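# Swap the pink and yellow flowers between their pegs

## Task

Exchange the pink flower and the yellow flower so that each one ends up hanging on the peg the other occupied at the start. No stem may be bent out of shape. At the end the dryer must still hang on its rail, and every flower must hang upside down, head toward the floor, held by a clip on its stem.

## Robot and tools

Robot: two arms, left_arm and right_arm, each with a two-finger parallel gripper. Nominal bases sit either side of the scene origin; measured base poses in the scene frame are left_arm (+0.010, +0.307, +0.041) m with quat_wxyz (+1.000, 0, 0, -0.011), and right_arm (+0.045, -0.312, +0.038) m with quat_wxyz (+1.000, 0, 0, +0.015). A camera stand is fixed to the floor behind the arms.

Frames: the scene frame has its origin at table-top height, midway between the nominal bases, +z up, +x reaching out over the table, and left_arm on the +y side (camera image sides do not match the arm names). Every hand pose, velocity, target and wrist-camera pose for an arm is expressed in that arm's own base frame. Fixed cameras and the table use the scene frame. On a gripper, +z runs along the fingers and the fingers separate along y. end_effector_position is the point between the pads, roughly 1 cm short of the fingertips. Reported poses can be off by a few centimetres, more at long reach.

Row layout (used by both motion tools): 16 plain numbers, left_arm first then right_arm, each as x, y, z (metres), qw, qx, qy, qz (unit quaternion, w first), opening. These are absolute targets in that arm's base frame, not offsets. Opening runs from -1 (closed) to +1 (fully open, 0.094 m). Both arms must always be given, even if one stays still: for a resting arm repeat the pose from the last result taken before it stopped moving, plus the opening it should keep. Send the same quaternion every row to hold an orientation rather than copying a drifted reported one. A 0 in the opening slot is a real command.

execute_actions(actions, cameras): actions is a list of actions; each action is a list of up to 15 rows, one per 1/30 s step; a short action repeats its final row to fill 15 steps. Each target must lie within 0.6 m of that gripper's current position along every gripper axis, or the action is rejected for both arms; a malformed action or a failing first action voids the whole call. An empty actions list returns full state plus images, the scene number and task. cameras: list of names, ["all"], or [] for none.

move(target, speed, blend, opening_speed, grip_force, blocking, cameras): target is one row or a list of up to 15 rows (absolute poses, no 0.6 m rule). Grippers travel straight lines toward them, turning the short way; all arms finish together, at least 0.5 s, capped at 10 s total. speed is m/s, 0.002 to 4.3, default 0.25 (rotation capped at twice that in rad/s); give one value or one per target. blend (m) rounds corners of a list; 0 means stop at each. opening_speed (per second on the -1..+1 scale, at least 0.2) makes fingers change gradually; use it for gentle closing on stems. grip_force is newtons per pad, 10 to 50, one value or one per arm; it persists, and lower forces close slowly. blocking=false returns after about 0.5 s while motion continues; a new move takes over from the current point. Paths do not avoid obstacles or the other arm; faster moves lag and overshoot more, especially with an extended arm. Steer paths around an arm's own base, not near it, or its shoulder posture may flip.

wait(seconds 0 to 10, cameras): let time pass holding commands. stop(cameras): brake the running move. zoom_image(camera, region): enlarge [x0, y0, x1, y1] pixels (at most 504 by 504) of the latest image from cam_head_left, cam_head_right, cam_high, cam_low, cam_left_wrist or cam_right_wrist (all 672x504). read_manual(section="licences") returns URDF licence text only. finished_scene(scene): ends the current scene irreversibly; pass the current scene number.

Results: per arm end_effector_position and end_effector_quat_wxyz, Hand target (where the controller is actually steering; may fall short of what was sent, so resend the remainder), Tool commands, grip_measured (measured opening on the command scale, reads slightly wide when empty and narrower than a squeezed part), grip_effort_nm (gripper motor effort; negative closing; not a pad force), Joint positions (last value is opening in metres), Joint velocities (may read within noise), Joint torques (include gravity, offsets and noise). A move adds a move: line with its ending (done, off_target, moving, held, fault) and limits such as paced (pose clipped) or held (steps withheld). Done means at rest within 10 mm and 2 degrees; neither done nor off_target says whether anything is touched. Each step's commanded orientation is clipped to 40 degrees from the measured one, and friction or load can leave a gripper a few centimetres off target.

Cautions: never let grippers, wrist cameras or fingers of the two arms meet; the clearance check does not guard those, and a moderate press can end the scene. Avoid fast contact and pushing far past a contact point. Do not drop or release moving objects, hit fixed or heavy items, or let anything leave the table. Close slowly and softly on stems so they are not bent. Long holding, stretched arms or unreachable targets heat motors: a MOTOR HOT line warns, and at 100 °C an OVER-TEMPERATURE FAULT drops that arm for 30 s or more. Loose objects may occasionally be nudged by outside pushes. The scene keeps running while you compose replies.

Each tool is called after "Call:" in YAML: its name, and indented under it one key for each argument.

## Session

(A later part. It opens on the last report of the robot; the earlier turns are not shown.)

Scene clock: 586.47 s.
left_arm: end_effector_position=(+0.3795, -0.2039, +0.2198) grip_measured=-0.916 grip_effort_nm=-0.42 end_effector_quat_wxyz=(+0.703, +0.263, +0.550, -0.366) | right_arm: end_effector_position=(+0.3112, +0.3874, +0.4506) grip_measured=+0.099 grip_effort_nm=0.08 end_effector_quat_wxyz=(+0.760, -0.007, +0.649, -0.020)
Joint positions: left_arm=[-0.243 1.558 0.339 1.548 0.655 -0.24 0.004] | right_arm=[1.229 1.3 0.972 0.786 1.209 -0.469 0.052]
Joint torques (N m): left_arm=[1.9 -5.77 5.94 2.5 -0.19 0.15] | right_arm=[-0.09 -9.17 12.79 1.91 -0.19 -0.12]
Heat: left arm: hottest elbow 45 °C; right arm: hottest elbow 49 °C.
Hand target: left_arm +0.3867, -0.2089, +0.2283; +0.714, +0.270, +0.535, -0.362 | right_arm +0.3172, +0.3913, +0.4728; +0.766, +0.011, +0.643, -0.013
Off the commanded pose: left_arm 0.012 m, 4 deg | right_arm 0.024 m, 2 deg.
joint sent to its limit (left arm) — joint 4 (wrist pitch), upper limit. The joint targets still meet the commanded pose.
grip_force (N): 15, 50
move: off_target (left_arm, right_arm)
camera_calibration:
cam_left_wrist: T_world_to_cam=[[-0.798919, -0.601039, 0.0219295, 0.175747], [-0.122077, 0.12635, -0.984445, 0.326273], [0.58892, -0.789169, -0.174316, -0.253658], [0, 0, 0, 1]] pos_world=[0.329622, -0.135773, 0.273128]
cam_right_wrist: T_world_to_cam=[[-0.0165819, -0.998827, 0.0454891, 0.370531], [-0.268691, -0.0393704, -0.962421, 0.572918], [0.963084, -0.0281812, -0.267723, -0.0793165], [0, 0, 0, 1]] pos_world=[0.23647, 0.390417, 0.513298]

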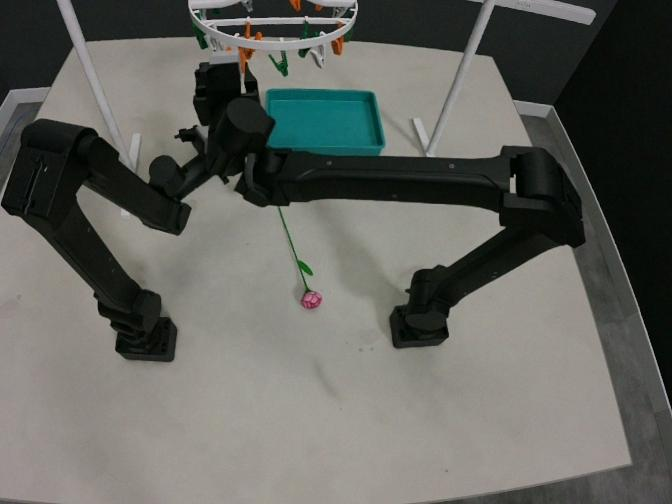

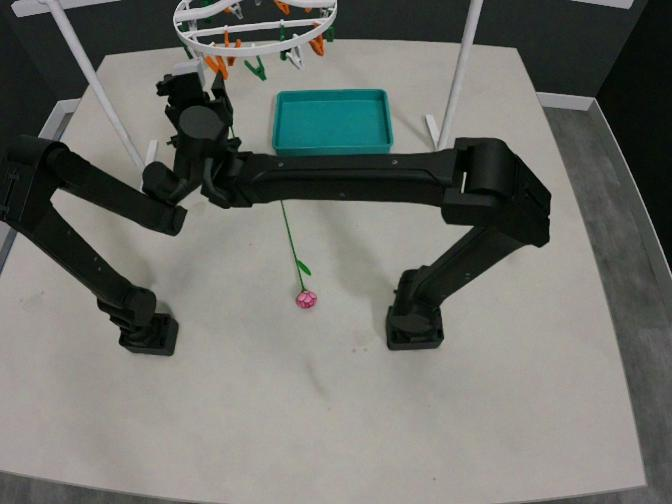

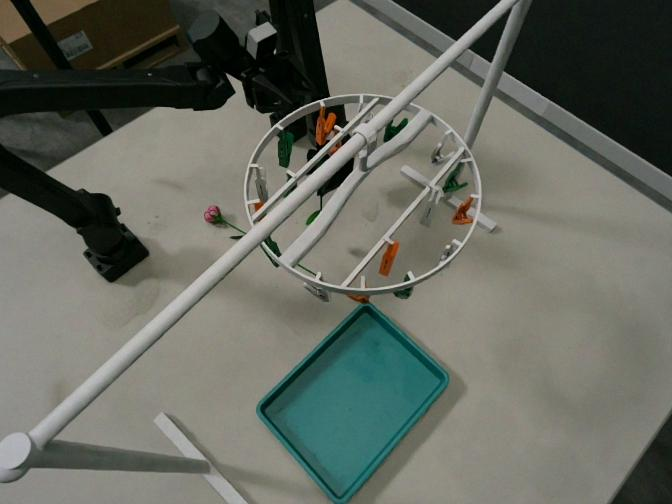

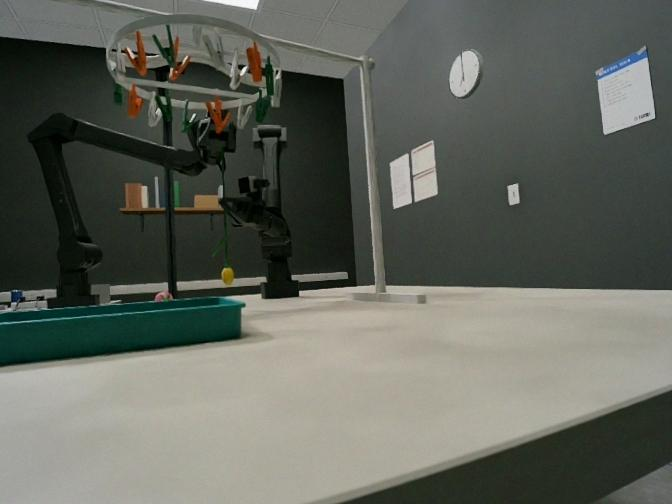

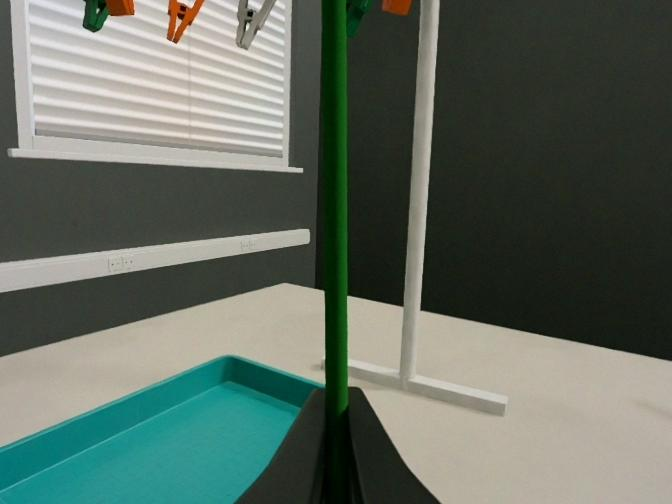

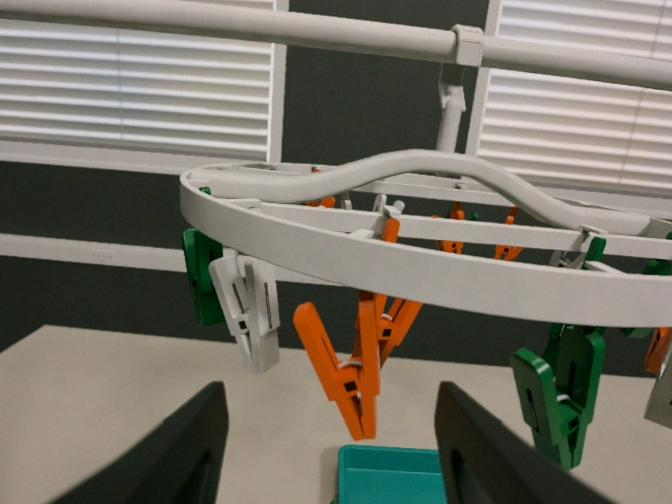

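Call:
move:
  target:
    - [0.387, -0.209, 0.228, 0.7208, 0.2669, 0.5237, -0.3673, -1.0, 0.3748, 0.3891, 0.4697, 0.7659, 0.0112, 0.6427, -0.0134, 0.1]
    - [0.387, -0.209, 0.228, 0.7208, 0.2669, 0.5237, -0.3673, -1.0, 0.3748, 0.3891, 0.4697, 0.7659, 0.0112, 0.6427, -0.0134, -0.6]
  speed: 0.1
  opening_speed: 0.6
  cameras: ["cam_right_wrist", "cam_low", "cam_high", "cam_head_right"]

Call:
zoom_image:
  camera: "cam_low"
  region: [195, 80, 265, 180]

Call:
zoom_image:
  camera: "cam_high"
  region: [270, 80, 390, 240]

Scene clock: 601.07 s.
left_arm: end_effector_position=(+0.3795, -0.2039, +0.2198) grip_measured=-0.916 grip_effort_nm=-0.42 end_effector_quat_wxyz=(+0.703, +0.263, +0.550, -0.366) | right_arm: end_effector_position=(+0.3674, +0.3830, +0.4490) grip_measured=-0.592 grip_effort_nm=-0.41 end_effector_quat_wxyz=(+0.761, -0.007, +0.648, -0.027)
Joint positions: left_arm=[-0.243 1.558 0.339 1.548 0.655 -0.24 0.004] | right_arm=[1.104 1.341 1.022 0.68 1.101 -0.372 0.019]
Joint torques (N m): left_arm=[1.96 -5.71 5.9 2.5 -0.18 0.18] | right_arm=[0.09 -10.46 12.85 1.17 -0.26 0.19]
Heat: left arm: hottest elbow 44 °C; right arm: hottest elbow 50 °C.
Hand target: left_arm +0.3867, -0.2089, +0.2283; +0.714, +0.270, +0.535, -0.362 | right_arm +0.3739, +0.3881, +0.4692; +0.766, +0.011, +0.642, -0.014
Off the commanded pose: left_arm 0.012 m, 4 deg | right_arm 0.023 m, 3 deg.
joint sent to its limit (left arm) — joint 4 (wrist pitch), upper limit. The joint targets still meet the commanded pose.
grip_force (N): 15, 50
move: off_target (left_arm, right_arm); target 2's new opening was sent with right_arm's hand 0.024 m and 3 deg from that target
camera_calibration:
cam_right_wrist: T_world_to_cam=[[-0.0269807, -0.998086, 0.0556504, 0.366107], [-0.265802, -0.0465035, -0.962905, 0.588098], [0.96365, -0.0407719, -0.264038, -0.131025], [0, 0, 0, 1]] pos_world=[0.292458, 0.387413, 0.511313]
Images, in order (width x height): cam_head_right 672x504, cam_high 672x504, cam_low 672x504, cam_right_wrist 672x504.

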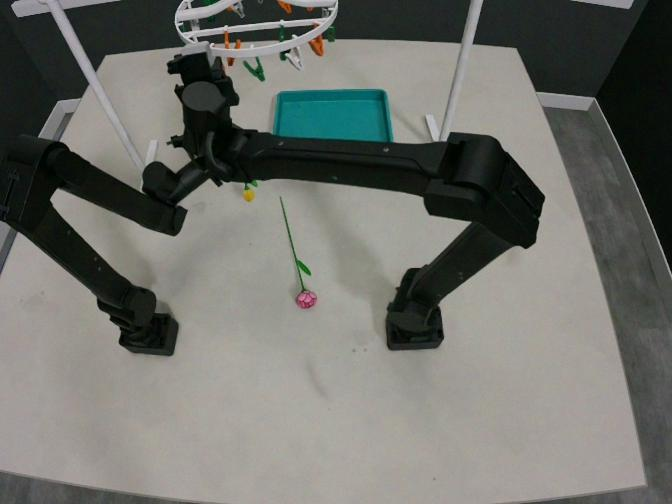

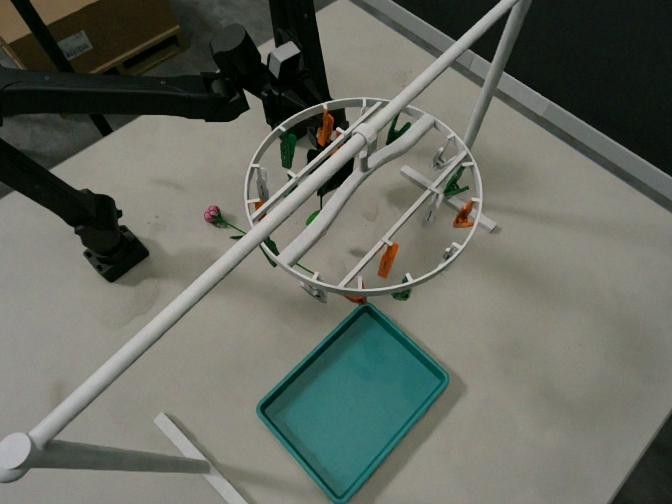

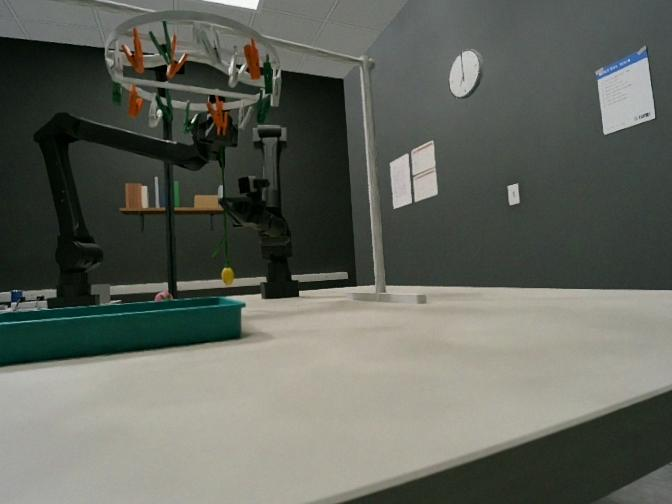

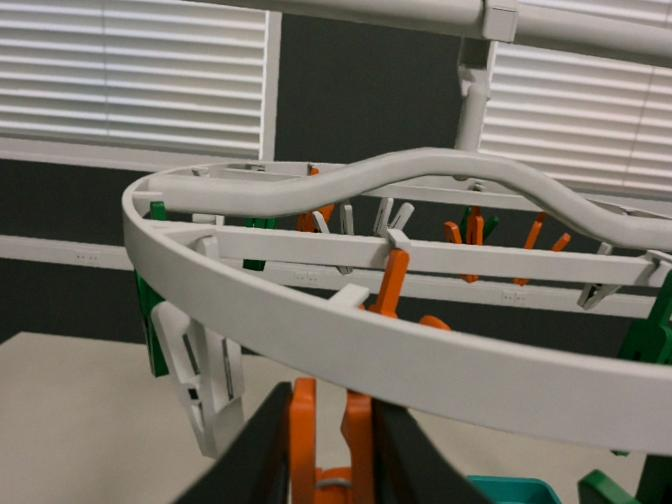

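Scaled by 5.040 from the camera's 672x504 image, which has a finer 960x720 frame.

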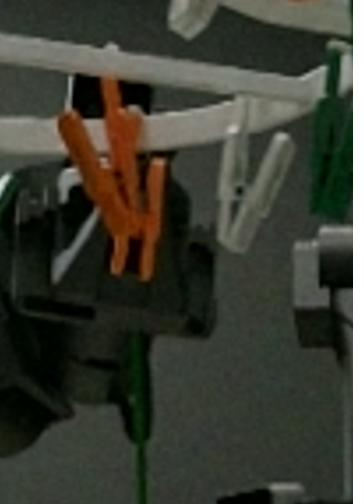

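Scaled by 3.150 from the camera's 672x504 image, which has a finer 960x720 frame.

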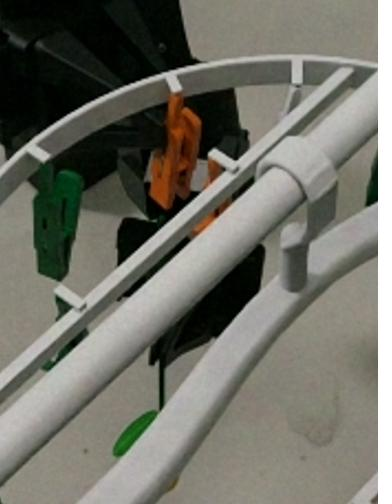

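Call:
move:
  target: [0.388, -0.210, 0.252, 0.714, 0.270, 0.535, -0.362, -1.0, 0.3748, 0.3891, 0.4697, 0.7659, 0.0112, 0.6427, -0.0134, -0.6]
  speed: 0.06
  cameras: ["cam_low", "cam_high", "cam_left_wrist"]

Call:
zoom_image:
  camera: "cam_low"
  region: [195, 80, 265, 180]

Scene clock: 607.93 s.
left_arm: end_effector_position=(+0.3810, -0.2043, +0.2361) grip_measured=-0.916 grip_effort_nm=-0.42 end_effector_quat_wxyz=(+0.702, +0.262, +0.552, -0.365) | right_arm: end_effector_position=(+0.3674, +0.3830, +0.4490) grip_measured=-0.592 grip_effort_nm=-0.42 end_effector_quat_wxyz=(+0.761, -0.007, +0.648, -0.027)
Joint positions: left_arm=[-0.244 1.478 0.349 1.454 0.653 -0.238 0.004] | right_arm=[1.104 1.341 1.022 0.68 1.101 -0.372 0.019]
Joint torques (N m): left_arm=[1.85 -7.3 6.74 1.37 -0.18 0.2] | right_arm=[0.03 -10.23 12.88 1.13 -0.24 0.19]
Heat: left arm: hottest elbow 44 °C; right arm: hottest elbow 51 °C.
Hand target: left_arm +0.3873, -0.2097, +0.2521; +0.714, +0.270, +0.535, -0.362 | right_arm +0.3739, +0.3881, +0.4692; +0.766, +0.011, +0.642, -0.013
Off the commanded pose: left_arm 0.018 m, 3 deg | right_arm 0.023 m, 3 deg.
grip_force (N): 15, 50
move: off_target (left_arm, right_arm)
camera_calibration:
cam_left_wrist: T_world_to_cam=[[-0.797673, -0.602628, 0.0236231, 0.175178], [-0.125471, 0.127512, -0.983869, 0.343911], [0.589895, -0.787769, -0.177325, -0.251458], [0, 0, 0, 1]] pos_world=[0.331219, -0.136376, 0.289635]
Images, in order (width x height): cam_high 672x504, cam_low 672x504, cam_left_wrist 672x504.

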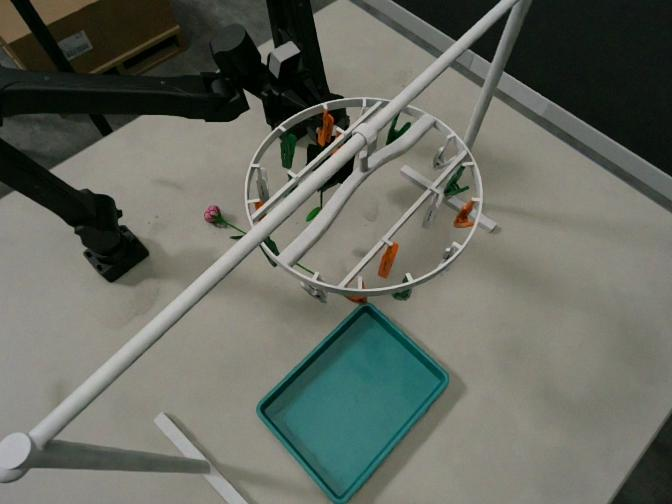

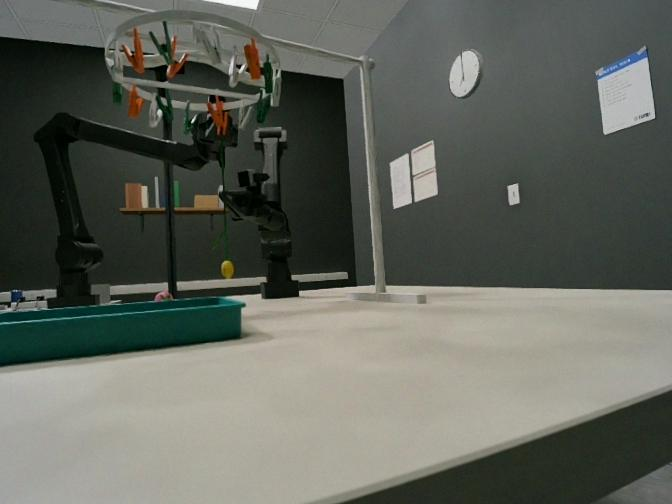

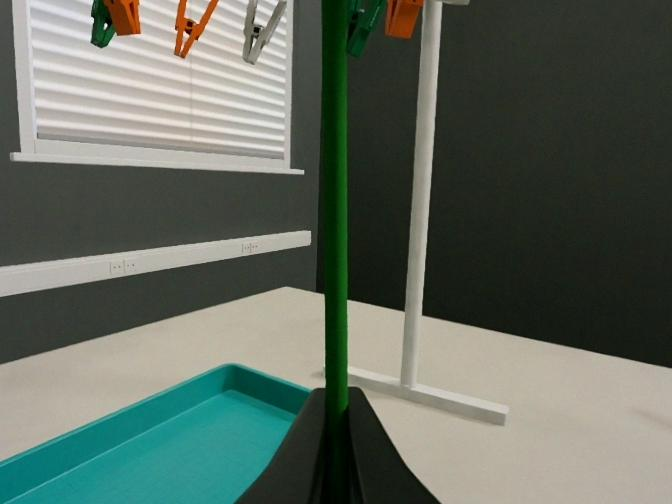

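Scaled by 5.040 from the camera's 672x504 image, which has a finer 960x720 frame.

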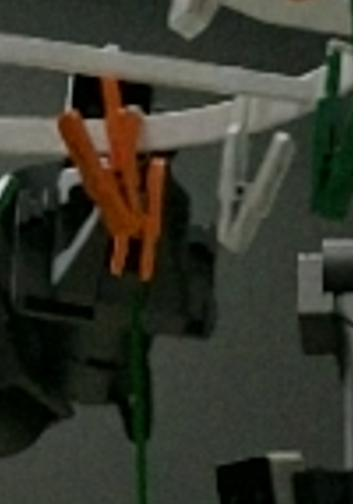

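Call:
move:
  target: [0.389, -0.2115, 0.273, 0.714, 0.270, 0.535, -0.362, -1.0, 0.3748, 0.3891, 0.4697, 0.7659, 0.0112, 0.6427, -0.0134, -0.6]
  speed: 0.05
  cameras: ["cam_low", "cam_right_wrist", "cam_left_wrist"]

Call:
zoom_image:
  camera: "cam_low"
  region: [195, 80, 265, 180]

Scene clock: 612.90 s.
left_arm: end_effector_position=(+0.3817, -0.2055, +0.2540) grip_measured=-0.916 grip_effort_nm=-0.42 end_effector_quat_wxyz=(+0.701, +0.262, +0.554, -0.366) | right_arm: end_effector_position=(+0.3674, +0.3830, +0.4490) grip_measured=-0.592 grip_effort_nm=-0.42 end_effector_quat_wxyz=(+0.761, -0.007, +0.648, -0.027)
Joint positions: left_arm=[-0.248 1.395 0.363 1.351 0.649 -0.237 0.004] | right_arm=[1.104 1.341 1.022 0.68 1.101 -0.372 0.019]
Joint torques (N m): left_arm=[1.85 -7 7.75 1.35 -0.18 0.17] | right_arm=[0.09 -10.29 12.79 1.17 -0.24 0.2]
Heat: left arm: hottest elbow 45 °C; right arm: hottest elbow 52 °C.
Hand target: left_arm +0.3882, -0.2111, +0.2732; +0.714, +0.270, +0.535, -0.362 | right_arm +0.3739, +0.3881, +0.4692; +0.766, +0.011, +0.642, -0.013
Off the commanded pose: left_arm 0.021 m, 3 deg | right_arm 0.023 m, 3 deg.
grip_force (N): 15, 50
move: off_target (left_arm, right_arm)
camera_calibration:
cam_left_wrist: T_world_to_cam=[[-0.797434, -0.602834, 0.0262713, 0.173758], [-0.129823, 0.128887, -0.983125, 0.363511], [0.589275, -0.787388, -0.181041, -0.24838], [0, 0, 0, 1]] pos_world=[0.332117, -0.137676, 0.307844]
cam_right_wrist: T_world_to_cam=[[-0.0269649, -0.998104, 0.0553359, 0.36627], [-0.265785, -0.046205, -0.962924, 0.587986], [0.963655, -0.0406726, -0.264035, -0.131067], [0, 0, 0, 1]] pos_world=[0.292458, 0.387413, 0.511312]
Images, in order (width x height): cam_low 672x504, cam_left_wrist 672x504, cam_right_wrist 672x504.

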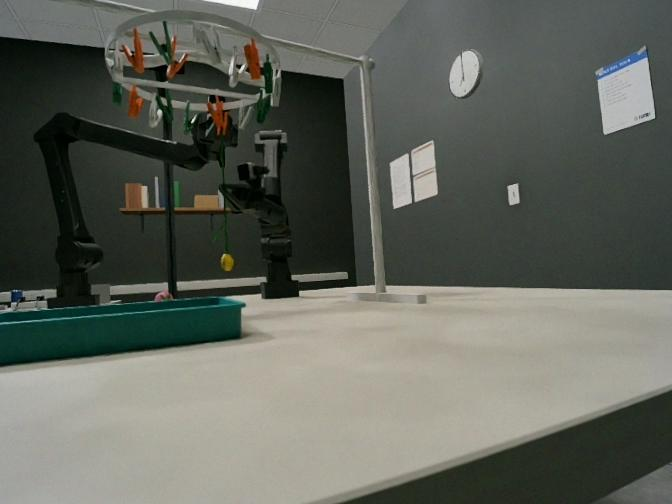

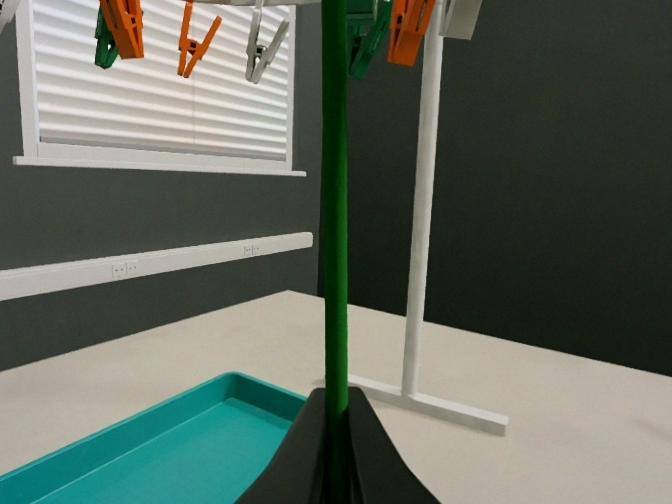

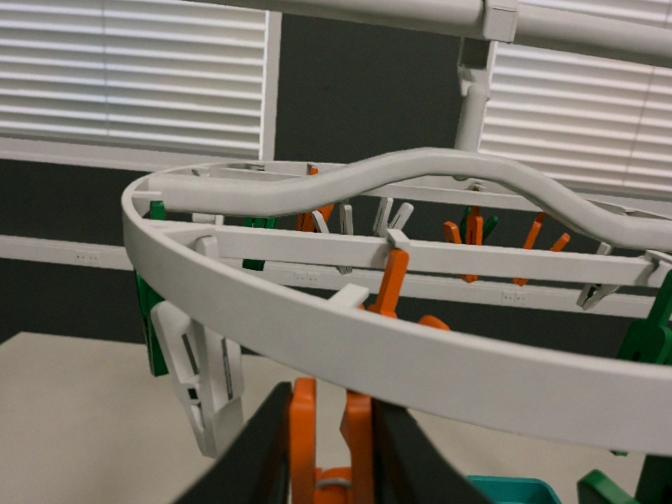

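Scaled by 5.040 from the camera's 672x504 image, which has a finer 960x720 frame.

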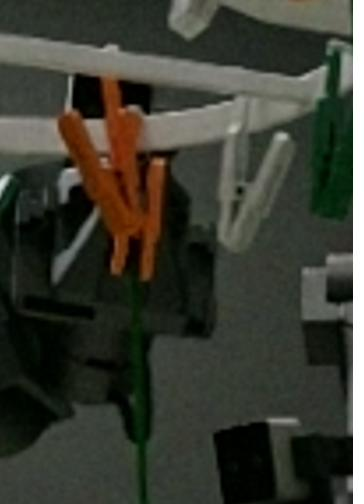

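Call:
zoom_image:
  camera: "cam_low"
  region: [208, 110, 238, 150]

Scaled by 12.600 from the camera's 672x504 image, which has a finer 960x720 frame.

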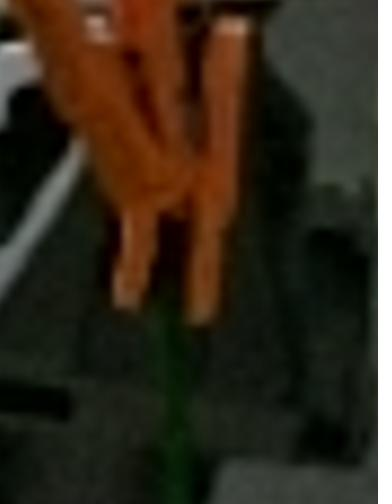

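Call:
move:
  target: [0.3895, -0.2115, 0.284, 0.714, 0.270, 0.535, -0.362, -1.0, 0.3748, 0.3891, 0.4697, 0.7659, 0.0112, 0.6427, -0.0134, -0.6]
  speed: 0.05
  cameras: ["cam_low", "cam_right_wrist", "cam_left_wrist"]

Call:
zoom_image:
  camera: "cam_low"
  region: [208, 110, 238, 150]

Scene clock: 622.67 s.
left_arm: end_effector_position=(+0.3821, -0.2056, +0.2630) grip_measured=-0.916 grip_effort_nm=-0.42 end_effector_quat_wxyz=(+0.700, +0.261, +0.555, -0.366) | right_arm: end_effector_position=(+0.3674, +0.3830, +0.4490) grip_measured=-0.592 grip_effort_nm=-0.41 end_effector_quat_wxyz=(+0.761, -0.007, +0.648, -0.027)
Joint positions: left_arm=[-0.248 1.354 0.371 1.299 0.649 -0.237 0.004] | right_arm=[1.104 1.341 1.022 0.68 1.101 -0.372 0.019]
Joint torques (N m): left_arm=[1.85 -6.89 8.23 1.46 -0.16 0.18] | right_arm=[-0.09 -10.52 12.85 1.16 -0.27 0.19]
Heat: left arm: hottest elbow 45 °C; right arm: hottest elbow 53 °C.
Hand target: left_arm +0.3886, -0.2110, +0.2841; +0.714, +0.270, +0.535, -0.362 | right_arm +0.3739, +0.3881, +0.4692; +0.766, +0.011, +0.642, -0.013
Off the commanded pose: left_arm 0.023 m, 3 deg | right_arm 0.023 m, 3 deg.
grip_force (N): 15, 50
move: off_target (left_arm, right_arm)
camera_calibration:
cam_left_wrist: T_world_to_cam=[[-0.797365, -0.602841, 0.0281348, 0.173256], [-0.132676, 0.129628, -0.982646, 0.373663], [0.588732, -0.787261, -0.183343, -0.246277], [0, 0, 0, 1]] pos_world=[0.332716, -0.137876, 0.317151]
cam_right_wrist: T_world_to_cam=[[-0.0269649, -0.998104, 0.0553359, 0.36627], [-0.265785, -0.046205, -0.962924, 0.587986], [0.963655, -0.0406726, -0.264035, -0.131067], [0, 0, 0, 1]] pos_world=[0.292458, 0.387413, 0.511312]
Images, in order (width x height): cam_low 672x504, cam_left_wrist 672x504, cam_right_wrist 672x504.

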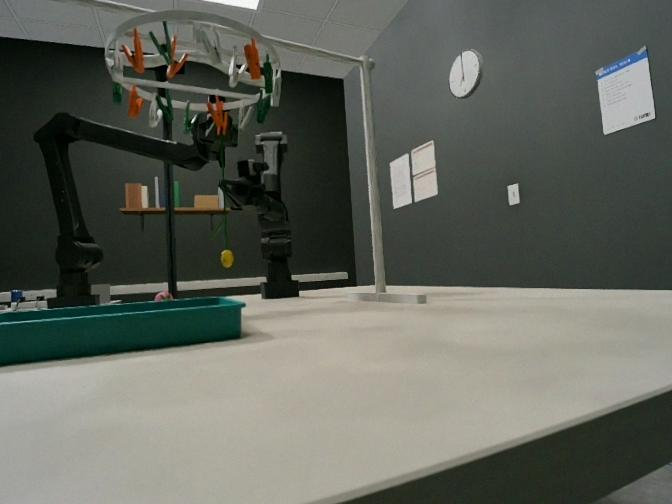

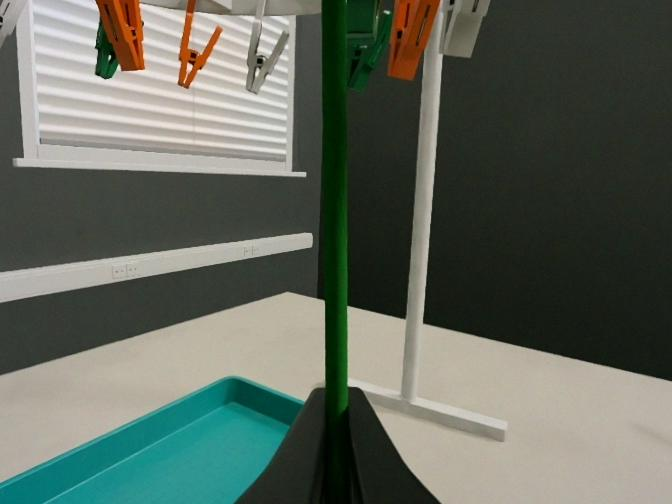

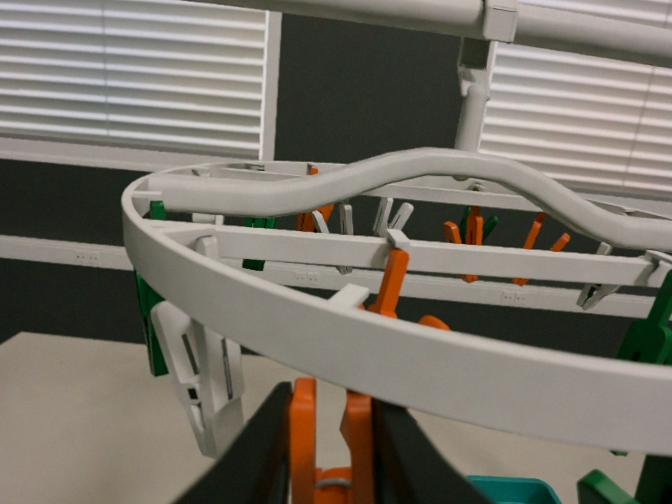

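Scaled by 12.600 from the camera's 672x504 image, which has a finer 960x720 frame.

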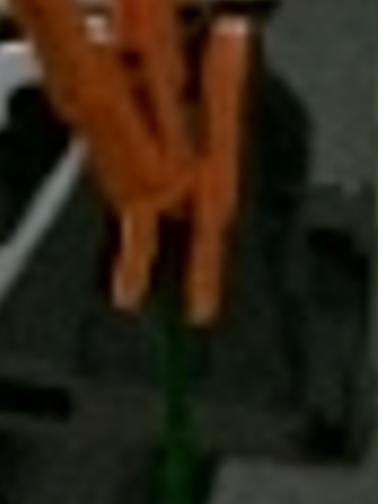

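Call:
move:
  target: [0.3895, -0.2115, 0.284, 0.714, 0.270, 0.535, -0.362, -1.0, 0.3748, 0.3891, 0.4697, 0.7659, 0.0112, 0.6427, -0.0134, 0.1]
  speed: 0.05
  opening_speed: 0.5
  cameras: ["cam_low", "cam_right_wrist", "cam_left_wrist"]

Call:
zoom_image:
  camera: "cam_low"
  region: [195, 90, 255, 150]

Call:
zoom_image:
  camera: "cam_right_wrist"
  region: [240, 350, 440, 504]

Scene clock: 633.67 s.
left_arm: end_effector_position=(+0.3820, -0.2056, +0.2633) grip_measured=-0.916 grip_effort_nm=-0.42 end_effector_quat_wxyz=(+0.700, +0.262, +0.555, -0.365) | right_arm: end_effector_position=(+0.3676, +0.3838, +0.4482) grip_measured=+0.098 grip_effort_nm=0.08 end_effector_quat_wxyz=(+0.761, -0.009, +0.648, -0.027)
Joint positions: left_arm=[-0.248 1.353 0.371 1.298 0.649 -0.235 0.004] | right_arm=[1.104 1.342 1.022 0.678 1.099 -0.371 0.052]
Joint torques (N m): left_arm=[1.9 -6.83 8.24 1.44 -0.16 0.16] | right_arm=[0.09 -10.52 12.82 1.22 -0.17 0.18]
Heat: left arm: hottest elbow 48 °C; right arm: hottest elbow 54 °C.
Hand target: left_arm +0.3886, -0.2110, +0.2842; +0.714, +0.270, +0.535, -0.362 | right_arm +0.3739, +0.3881, +0.4693; +0.766, +0.011, +0.642, -0.013
Off the commanded pose: left_arm 0.023 m, 3 deg | right_arm 0.023 m, 3 deg.
grip_force (N): 15, 50
move: off_target (left_arm, right_arm)
camera_calibration:
cam_left_wrist: T_world_to_cam=[[-0.797185, -0.603156, 0.0264261, 0.173527], [-0.131187, 0.13033, -0.982753, 0.373564], [0.58931, -0.786903, -0.183023, -0.246349], [0, 0, 0, 1]] pos_world=[0.332516, -0.137876, 0.317448]
cam_right_wrist: T_world_to_cam=[[-0.0249595, -0.998009, 0.057922, 0.365173], [-0.266641, -0.0491949, -0.96254, 0.588647], [0.963473, -0.0394689, -0.264882, -0.131491], [0, 0, 0, 1]] pos_world=[0.29276, 0.388214, 0.510615]
Images, in order (width x height): cam_low 672x504, cam_left_wrist 672x504, cam_right_wrist 672x504.

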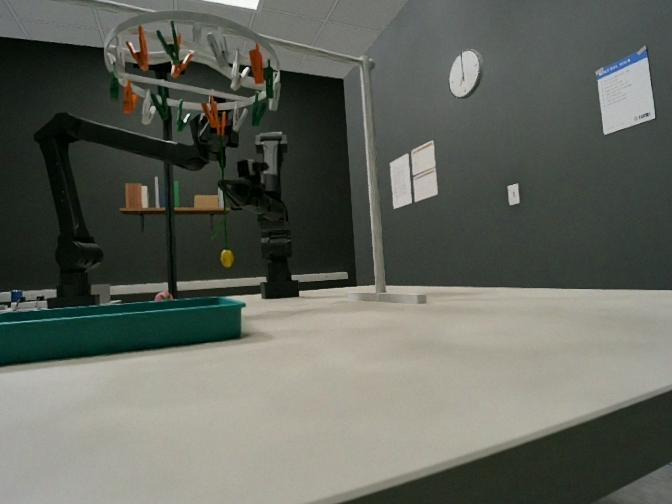

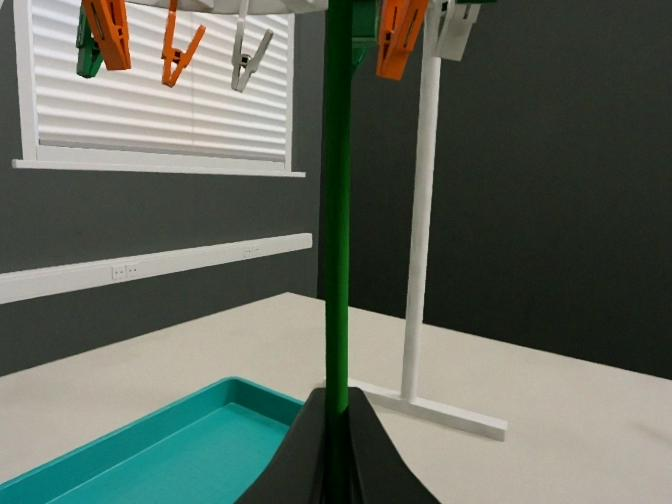

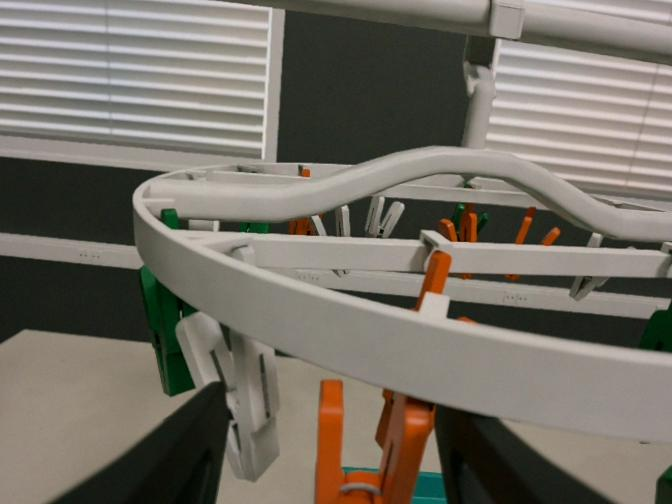

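Scaled by 8.400 from the camera's 672x504 image, which has a finer 960x720 frame.

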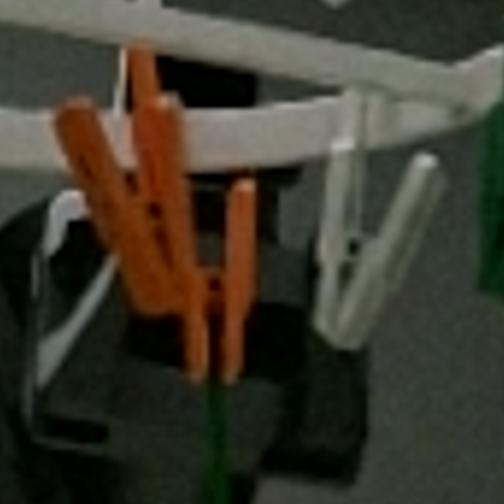

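Scaled by 2.520 from the camera's 672x504 image, which has a finer 960x720 frame.

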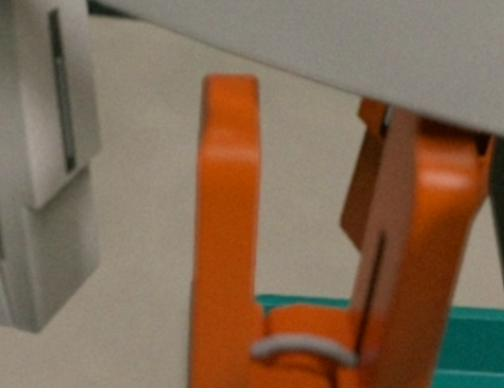

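Call:
move:
  target:
    - [0.3895, -0.2115, 0.284, 0.714, 0.270, 0.535, -0.362, -1.0, 0.275, 0.392, 0.4697, 0.7659, 0.0112, 0.6427, -0.0134, 0.1]
    - [0.3895, -0.2115, 0.284, 0.714, 0.270, 0.535, -0.362, -0.5, 0.275, 0.392, 0.4697, 0.7659, 0.0112, 0.6427, -0.0134, 0.1]
    - [0.327, -0.129, 0.280, 0.714, 0.270, 0.535, -0.362, -0.5, 0.275, 0.392, 0.4697, 0.7659, 0.0112, 0.6427, -0.0134, 0.1]
  speed: 0.12
  opening_speed: 0.3
  cameras: ["all"]

Scene clock: 643.80 s.
left_arm: end_effector_position=(+0.3287, -0.1320, +0.2754) grip_measured=-0.502 grip_effort_nm=0.05 end_effector_quat_wxyz=(+0.708, +0.270, +0.541, -0.364) | right_arm: end_effector_position=(+0.2771, +0.3868, +0.4812) grip_measured=+0.099 grip_effort_nm=0.07 end_effector_quat_wxyz=(+0.767, +0.024, +0.641, -0.004)
Joint positions: left_arm=[0.016 1.176 0.231 1.395 0.904 -0.374 0.023] | right_arm=[1.309 1.299 1.005 0.989 1.289 -0.644 0.052]
Joint torques (N m): left_arm=[3.25 -3.9 5.41 2.29 -0.07 -0.09] | right_arm=[1.03 -8.94 7.41 1.57 -0.35 -0.13]
Heat: left arm: hottest elbow 49 °C; right arm: hottest elbow 53 °C.
Hand target: left_arm +0.3270, -0.1291, +0.2799; +0.714, +0.270, +0.535, -0.362 | right_arm +0.2750, +0.3918, +0.4697; +0.766, +0.011, +0.643, -0.013
Off the commanded pose: left_arm 0.006 m, 1 deg | right_arm 0.013 m, 2 deg.
grip_force (N): 15, 50
move: off_target (right_arm); target 2's new opening was sent with left_arm's hand 0.023 m and 3 deg from that target
camera_calibration:
cam_left_wrist: T_world_to_cam=[[-0.803084, -0.595865, -0.000588327, 0.185411], [-0.0958308, 0.130132, -0.986855, 0.358307], [0.588109, -0.792471, -0.161609, -0.161031], [0, 0, 0, 1]] pos_world=[0.277941, -0.0637595, 0.327682]
cam_right_wrist: T_world_to_cam=[[-0.033361, -0.999204, -0.0218839, 0.405155], [-0.245918, 0.0294295, -0.968844, 0.563273], [0.968716, -0.0269399, -0.246704, -0.050491], [0, 0, 0, 1]] pos_world=[0.200947, 0.386895, 0.542134]

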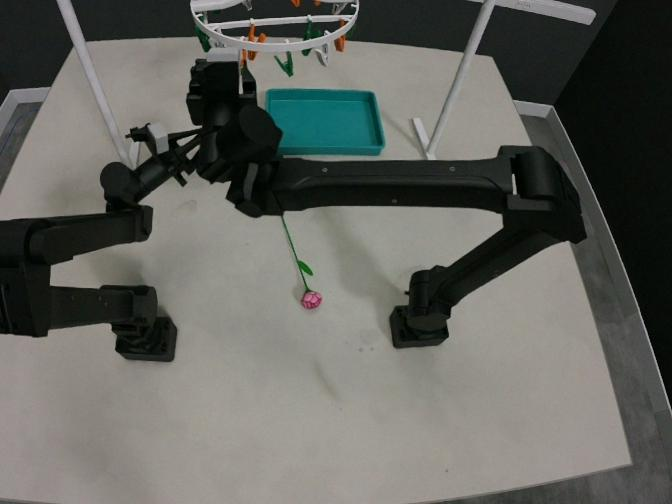

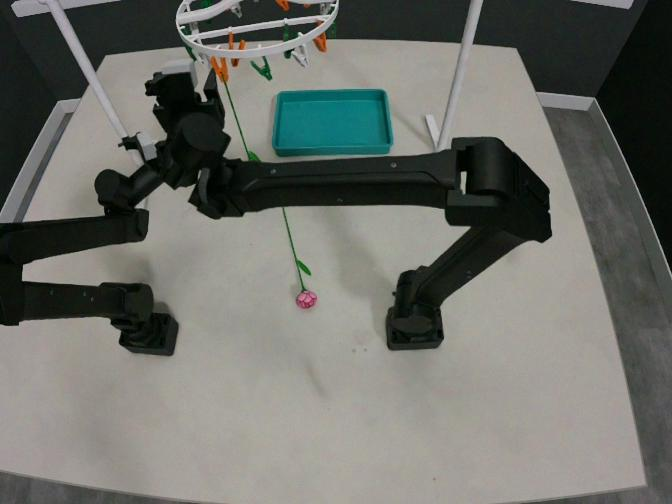

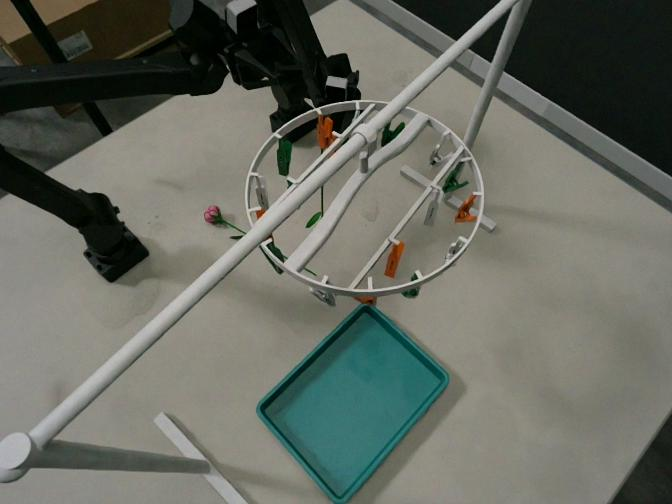

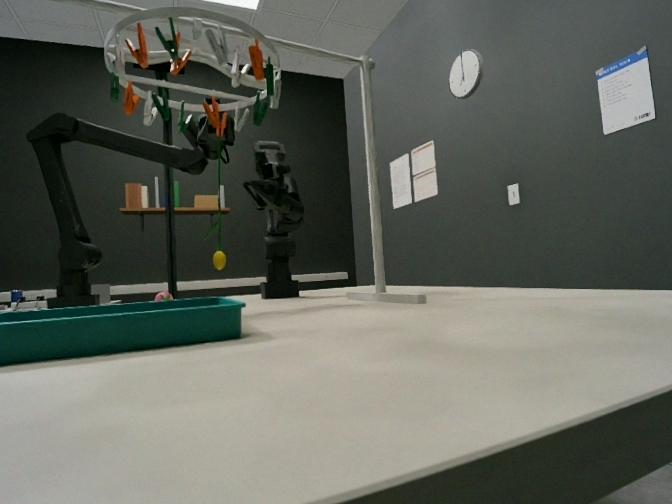

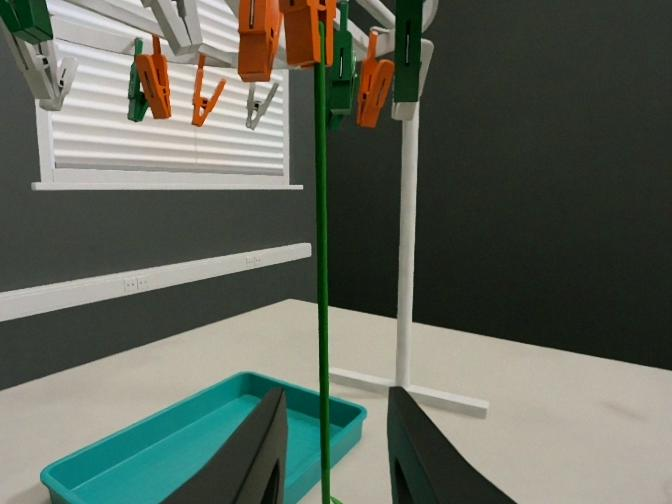

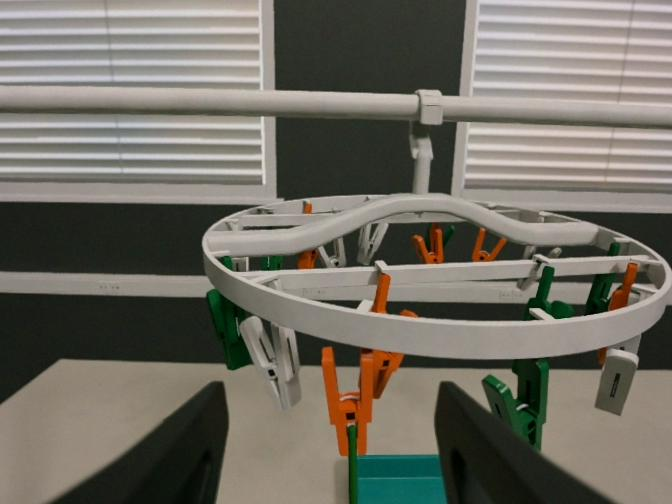

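Call:
move:
  target:
    - [0.327, -0.129, 0.280, 0.714, 0.270, 0.535, -0.362, -0.5, 0.27, 0.22, 0.46, 0.7290, -0.1770, 0.6120, 0.2110, 0.1]
    - [0.291, -0.284, 0.11, 0.1035, -0.1401, 0.9846, 0.0147, -0.3, 0.375, 0.099, 0.46, 0.6634, -0.3214, 0.5567, 0.3830, 0.1]
  speed: 0.3
  blend: [0.04, 0]
  cameras: ["all"]

Scene clock: 668.40 s.
left_arm: end_effector_position=(+0.2814, -0.2674, +0.0974) grip_measured=-0.302 grip_effort_nm=0.05 end_effector_quat_wxyz=(+0.097, -0.138, +0.985, +0.027) | right_arm: end_effector_position=(+0.3685, +0.1028, +0.4326) grip_measured=+0.099 grip_effort_nm=0.07 end_effector_quat_wxyz=(+0.650, -0.313, +0.570, +0.392)
Joint positions: left_arm=[-0.844 1.417 0.946 -1.036 -0.192 -1.116 0.033] | right_arm=[-0.16 0.925 0.668 0.664 -1.175 0.418 0.052]
Joint torques (N m): left_arm=[1.9 -7.71 10.62 0.14 -0.04 -0.07] | right_arm=[-0.15 -2.55 13.04 1.89 0.17 0.17]
Heat: left arm: hottest elbow 48 °C; right arm: hottest elbow 50 °C.
Hand target: left_arm +0.2904, -0.2836, +0.1102; +0.104, -0.140, +0.985, +0.014 | right_arm +0.3735, +0.0989, +0.4593; +0.663, -0.321, +0.557, +0.383
Off the commanded pose: left_arm 0.023 m, 2 deg | right_arm 0.028 m, 3 deg.
grip_force (N): 15, 50
move: off_target (left_arm, right_arm); target 2's new opening was sent with left_arm's hand 0.023 m and 2 deg from that target
camera_calibration:
cam_left_wrist: T_world_to_cam=[[0.264994, -0.963644, -0.0341829, -0.329046], [-0.935709, -0.26555, 0.232232, 0.20745], [-0.232866, -0.0295547, -0.97206, 0.244724], [0, 0, 0, 1]] pos_world=[0.338297, -0.254762, 0.178462]
cam_right_wrist: T_world_to_cam=[[0.869474, -0.493094, -0.0295456, -0.257992], [-0.158596, -0.222007, -0.96206, 0.537829], [0.467827, 0.841172, -0.271232, -0.0526998], [0, 0, 0, 1]] pos_world=[0.33427, 0.036517, 0.495507]

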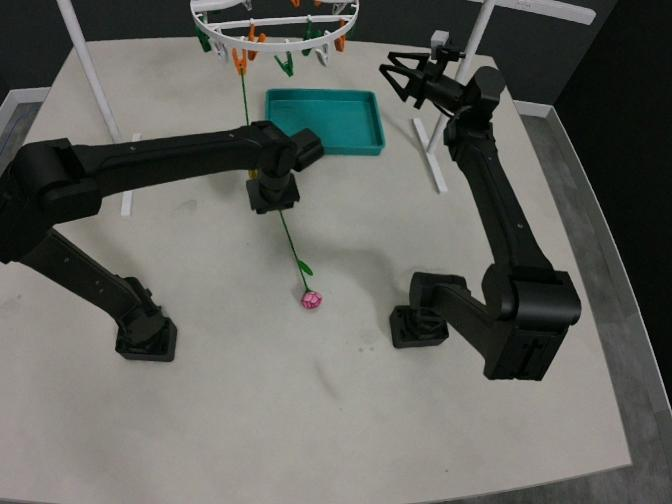

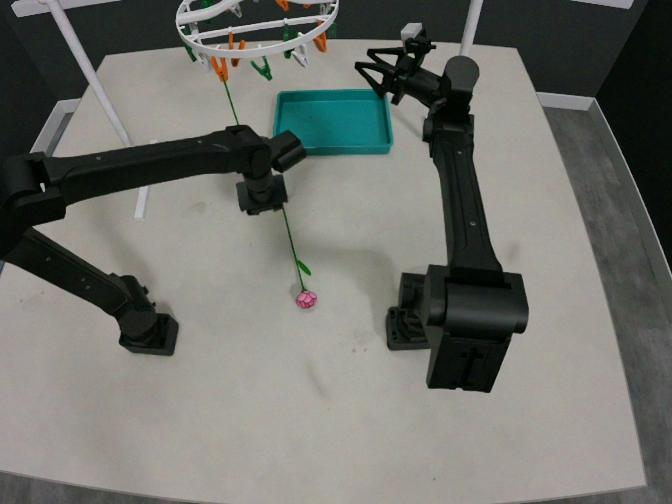

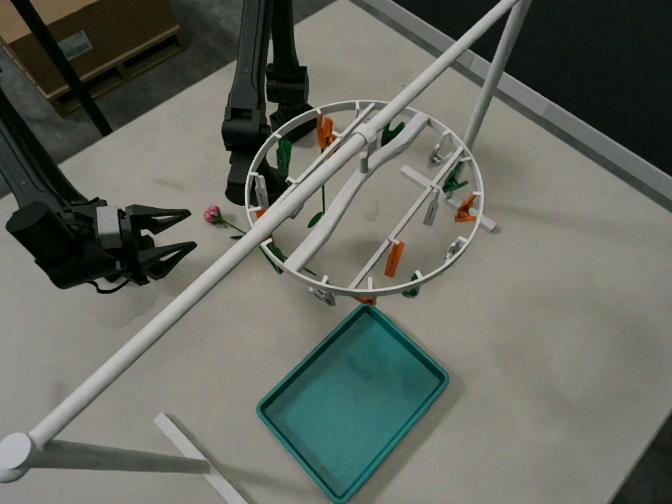

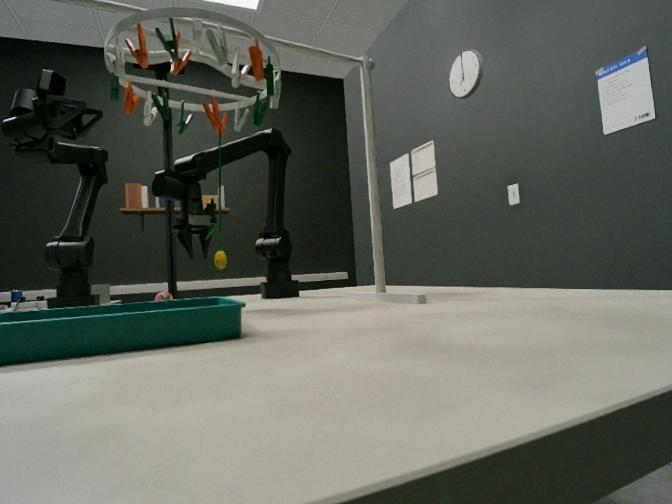

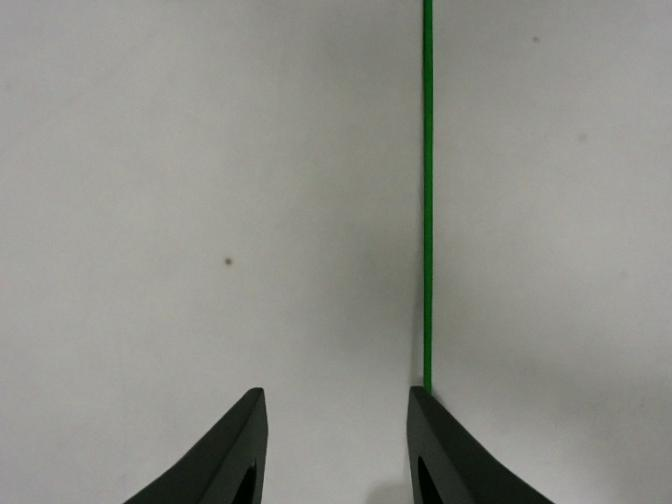

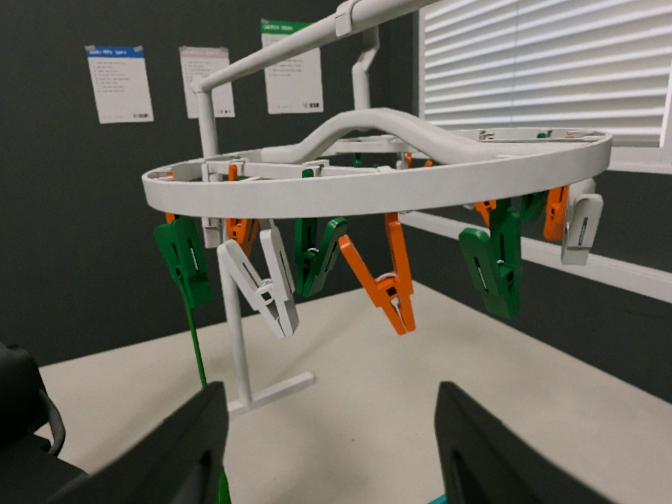

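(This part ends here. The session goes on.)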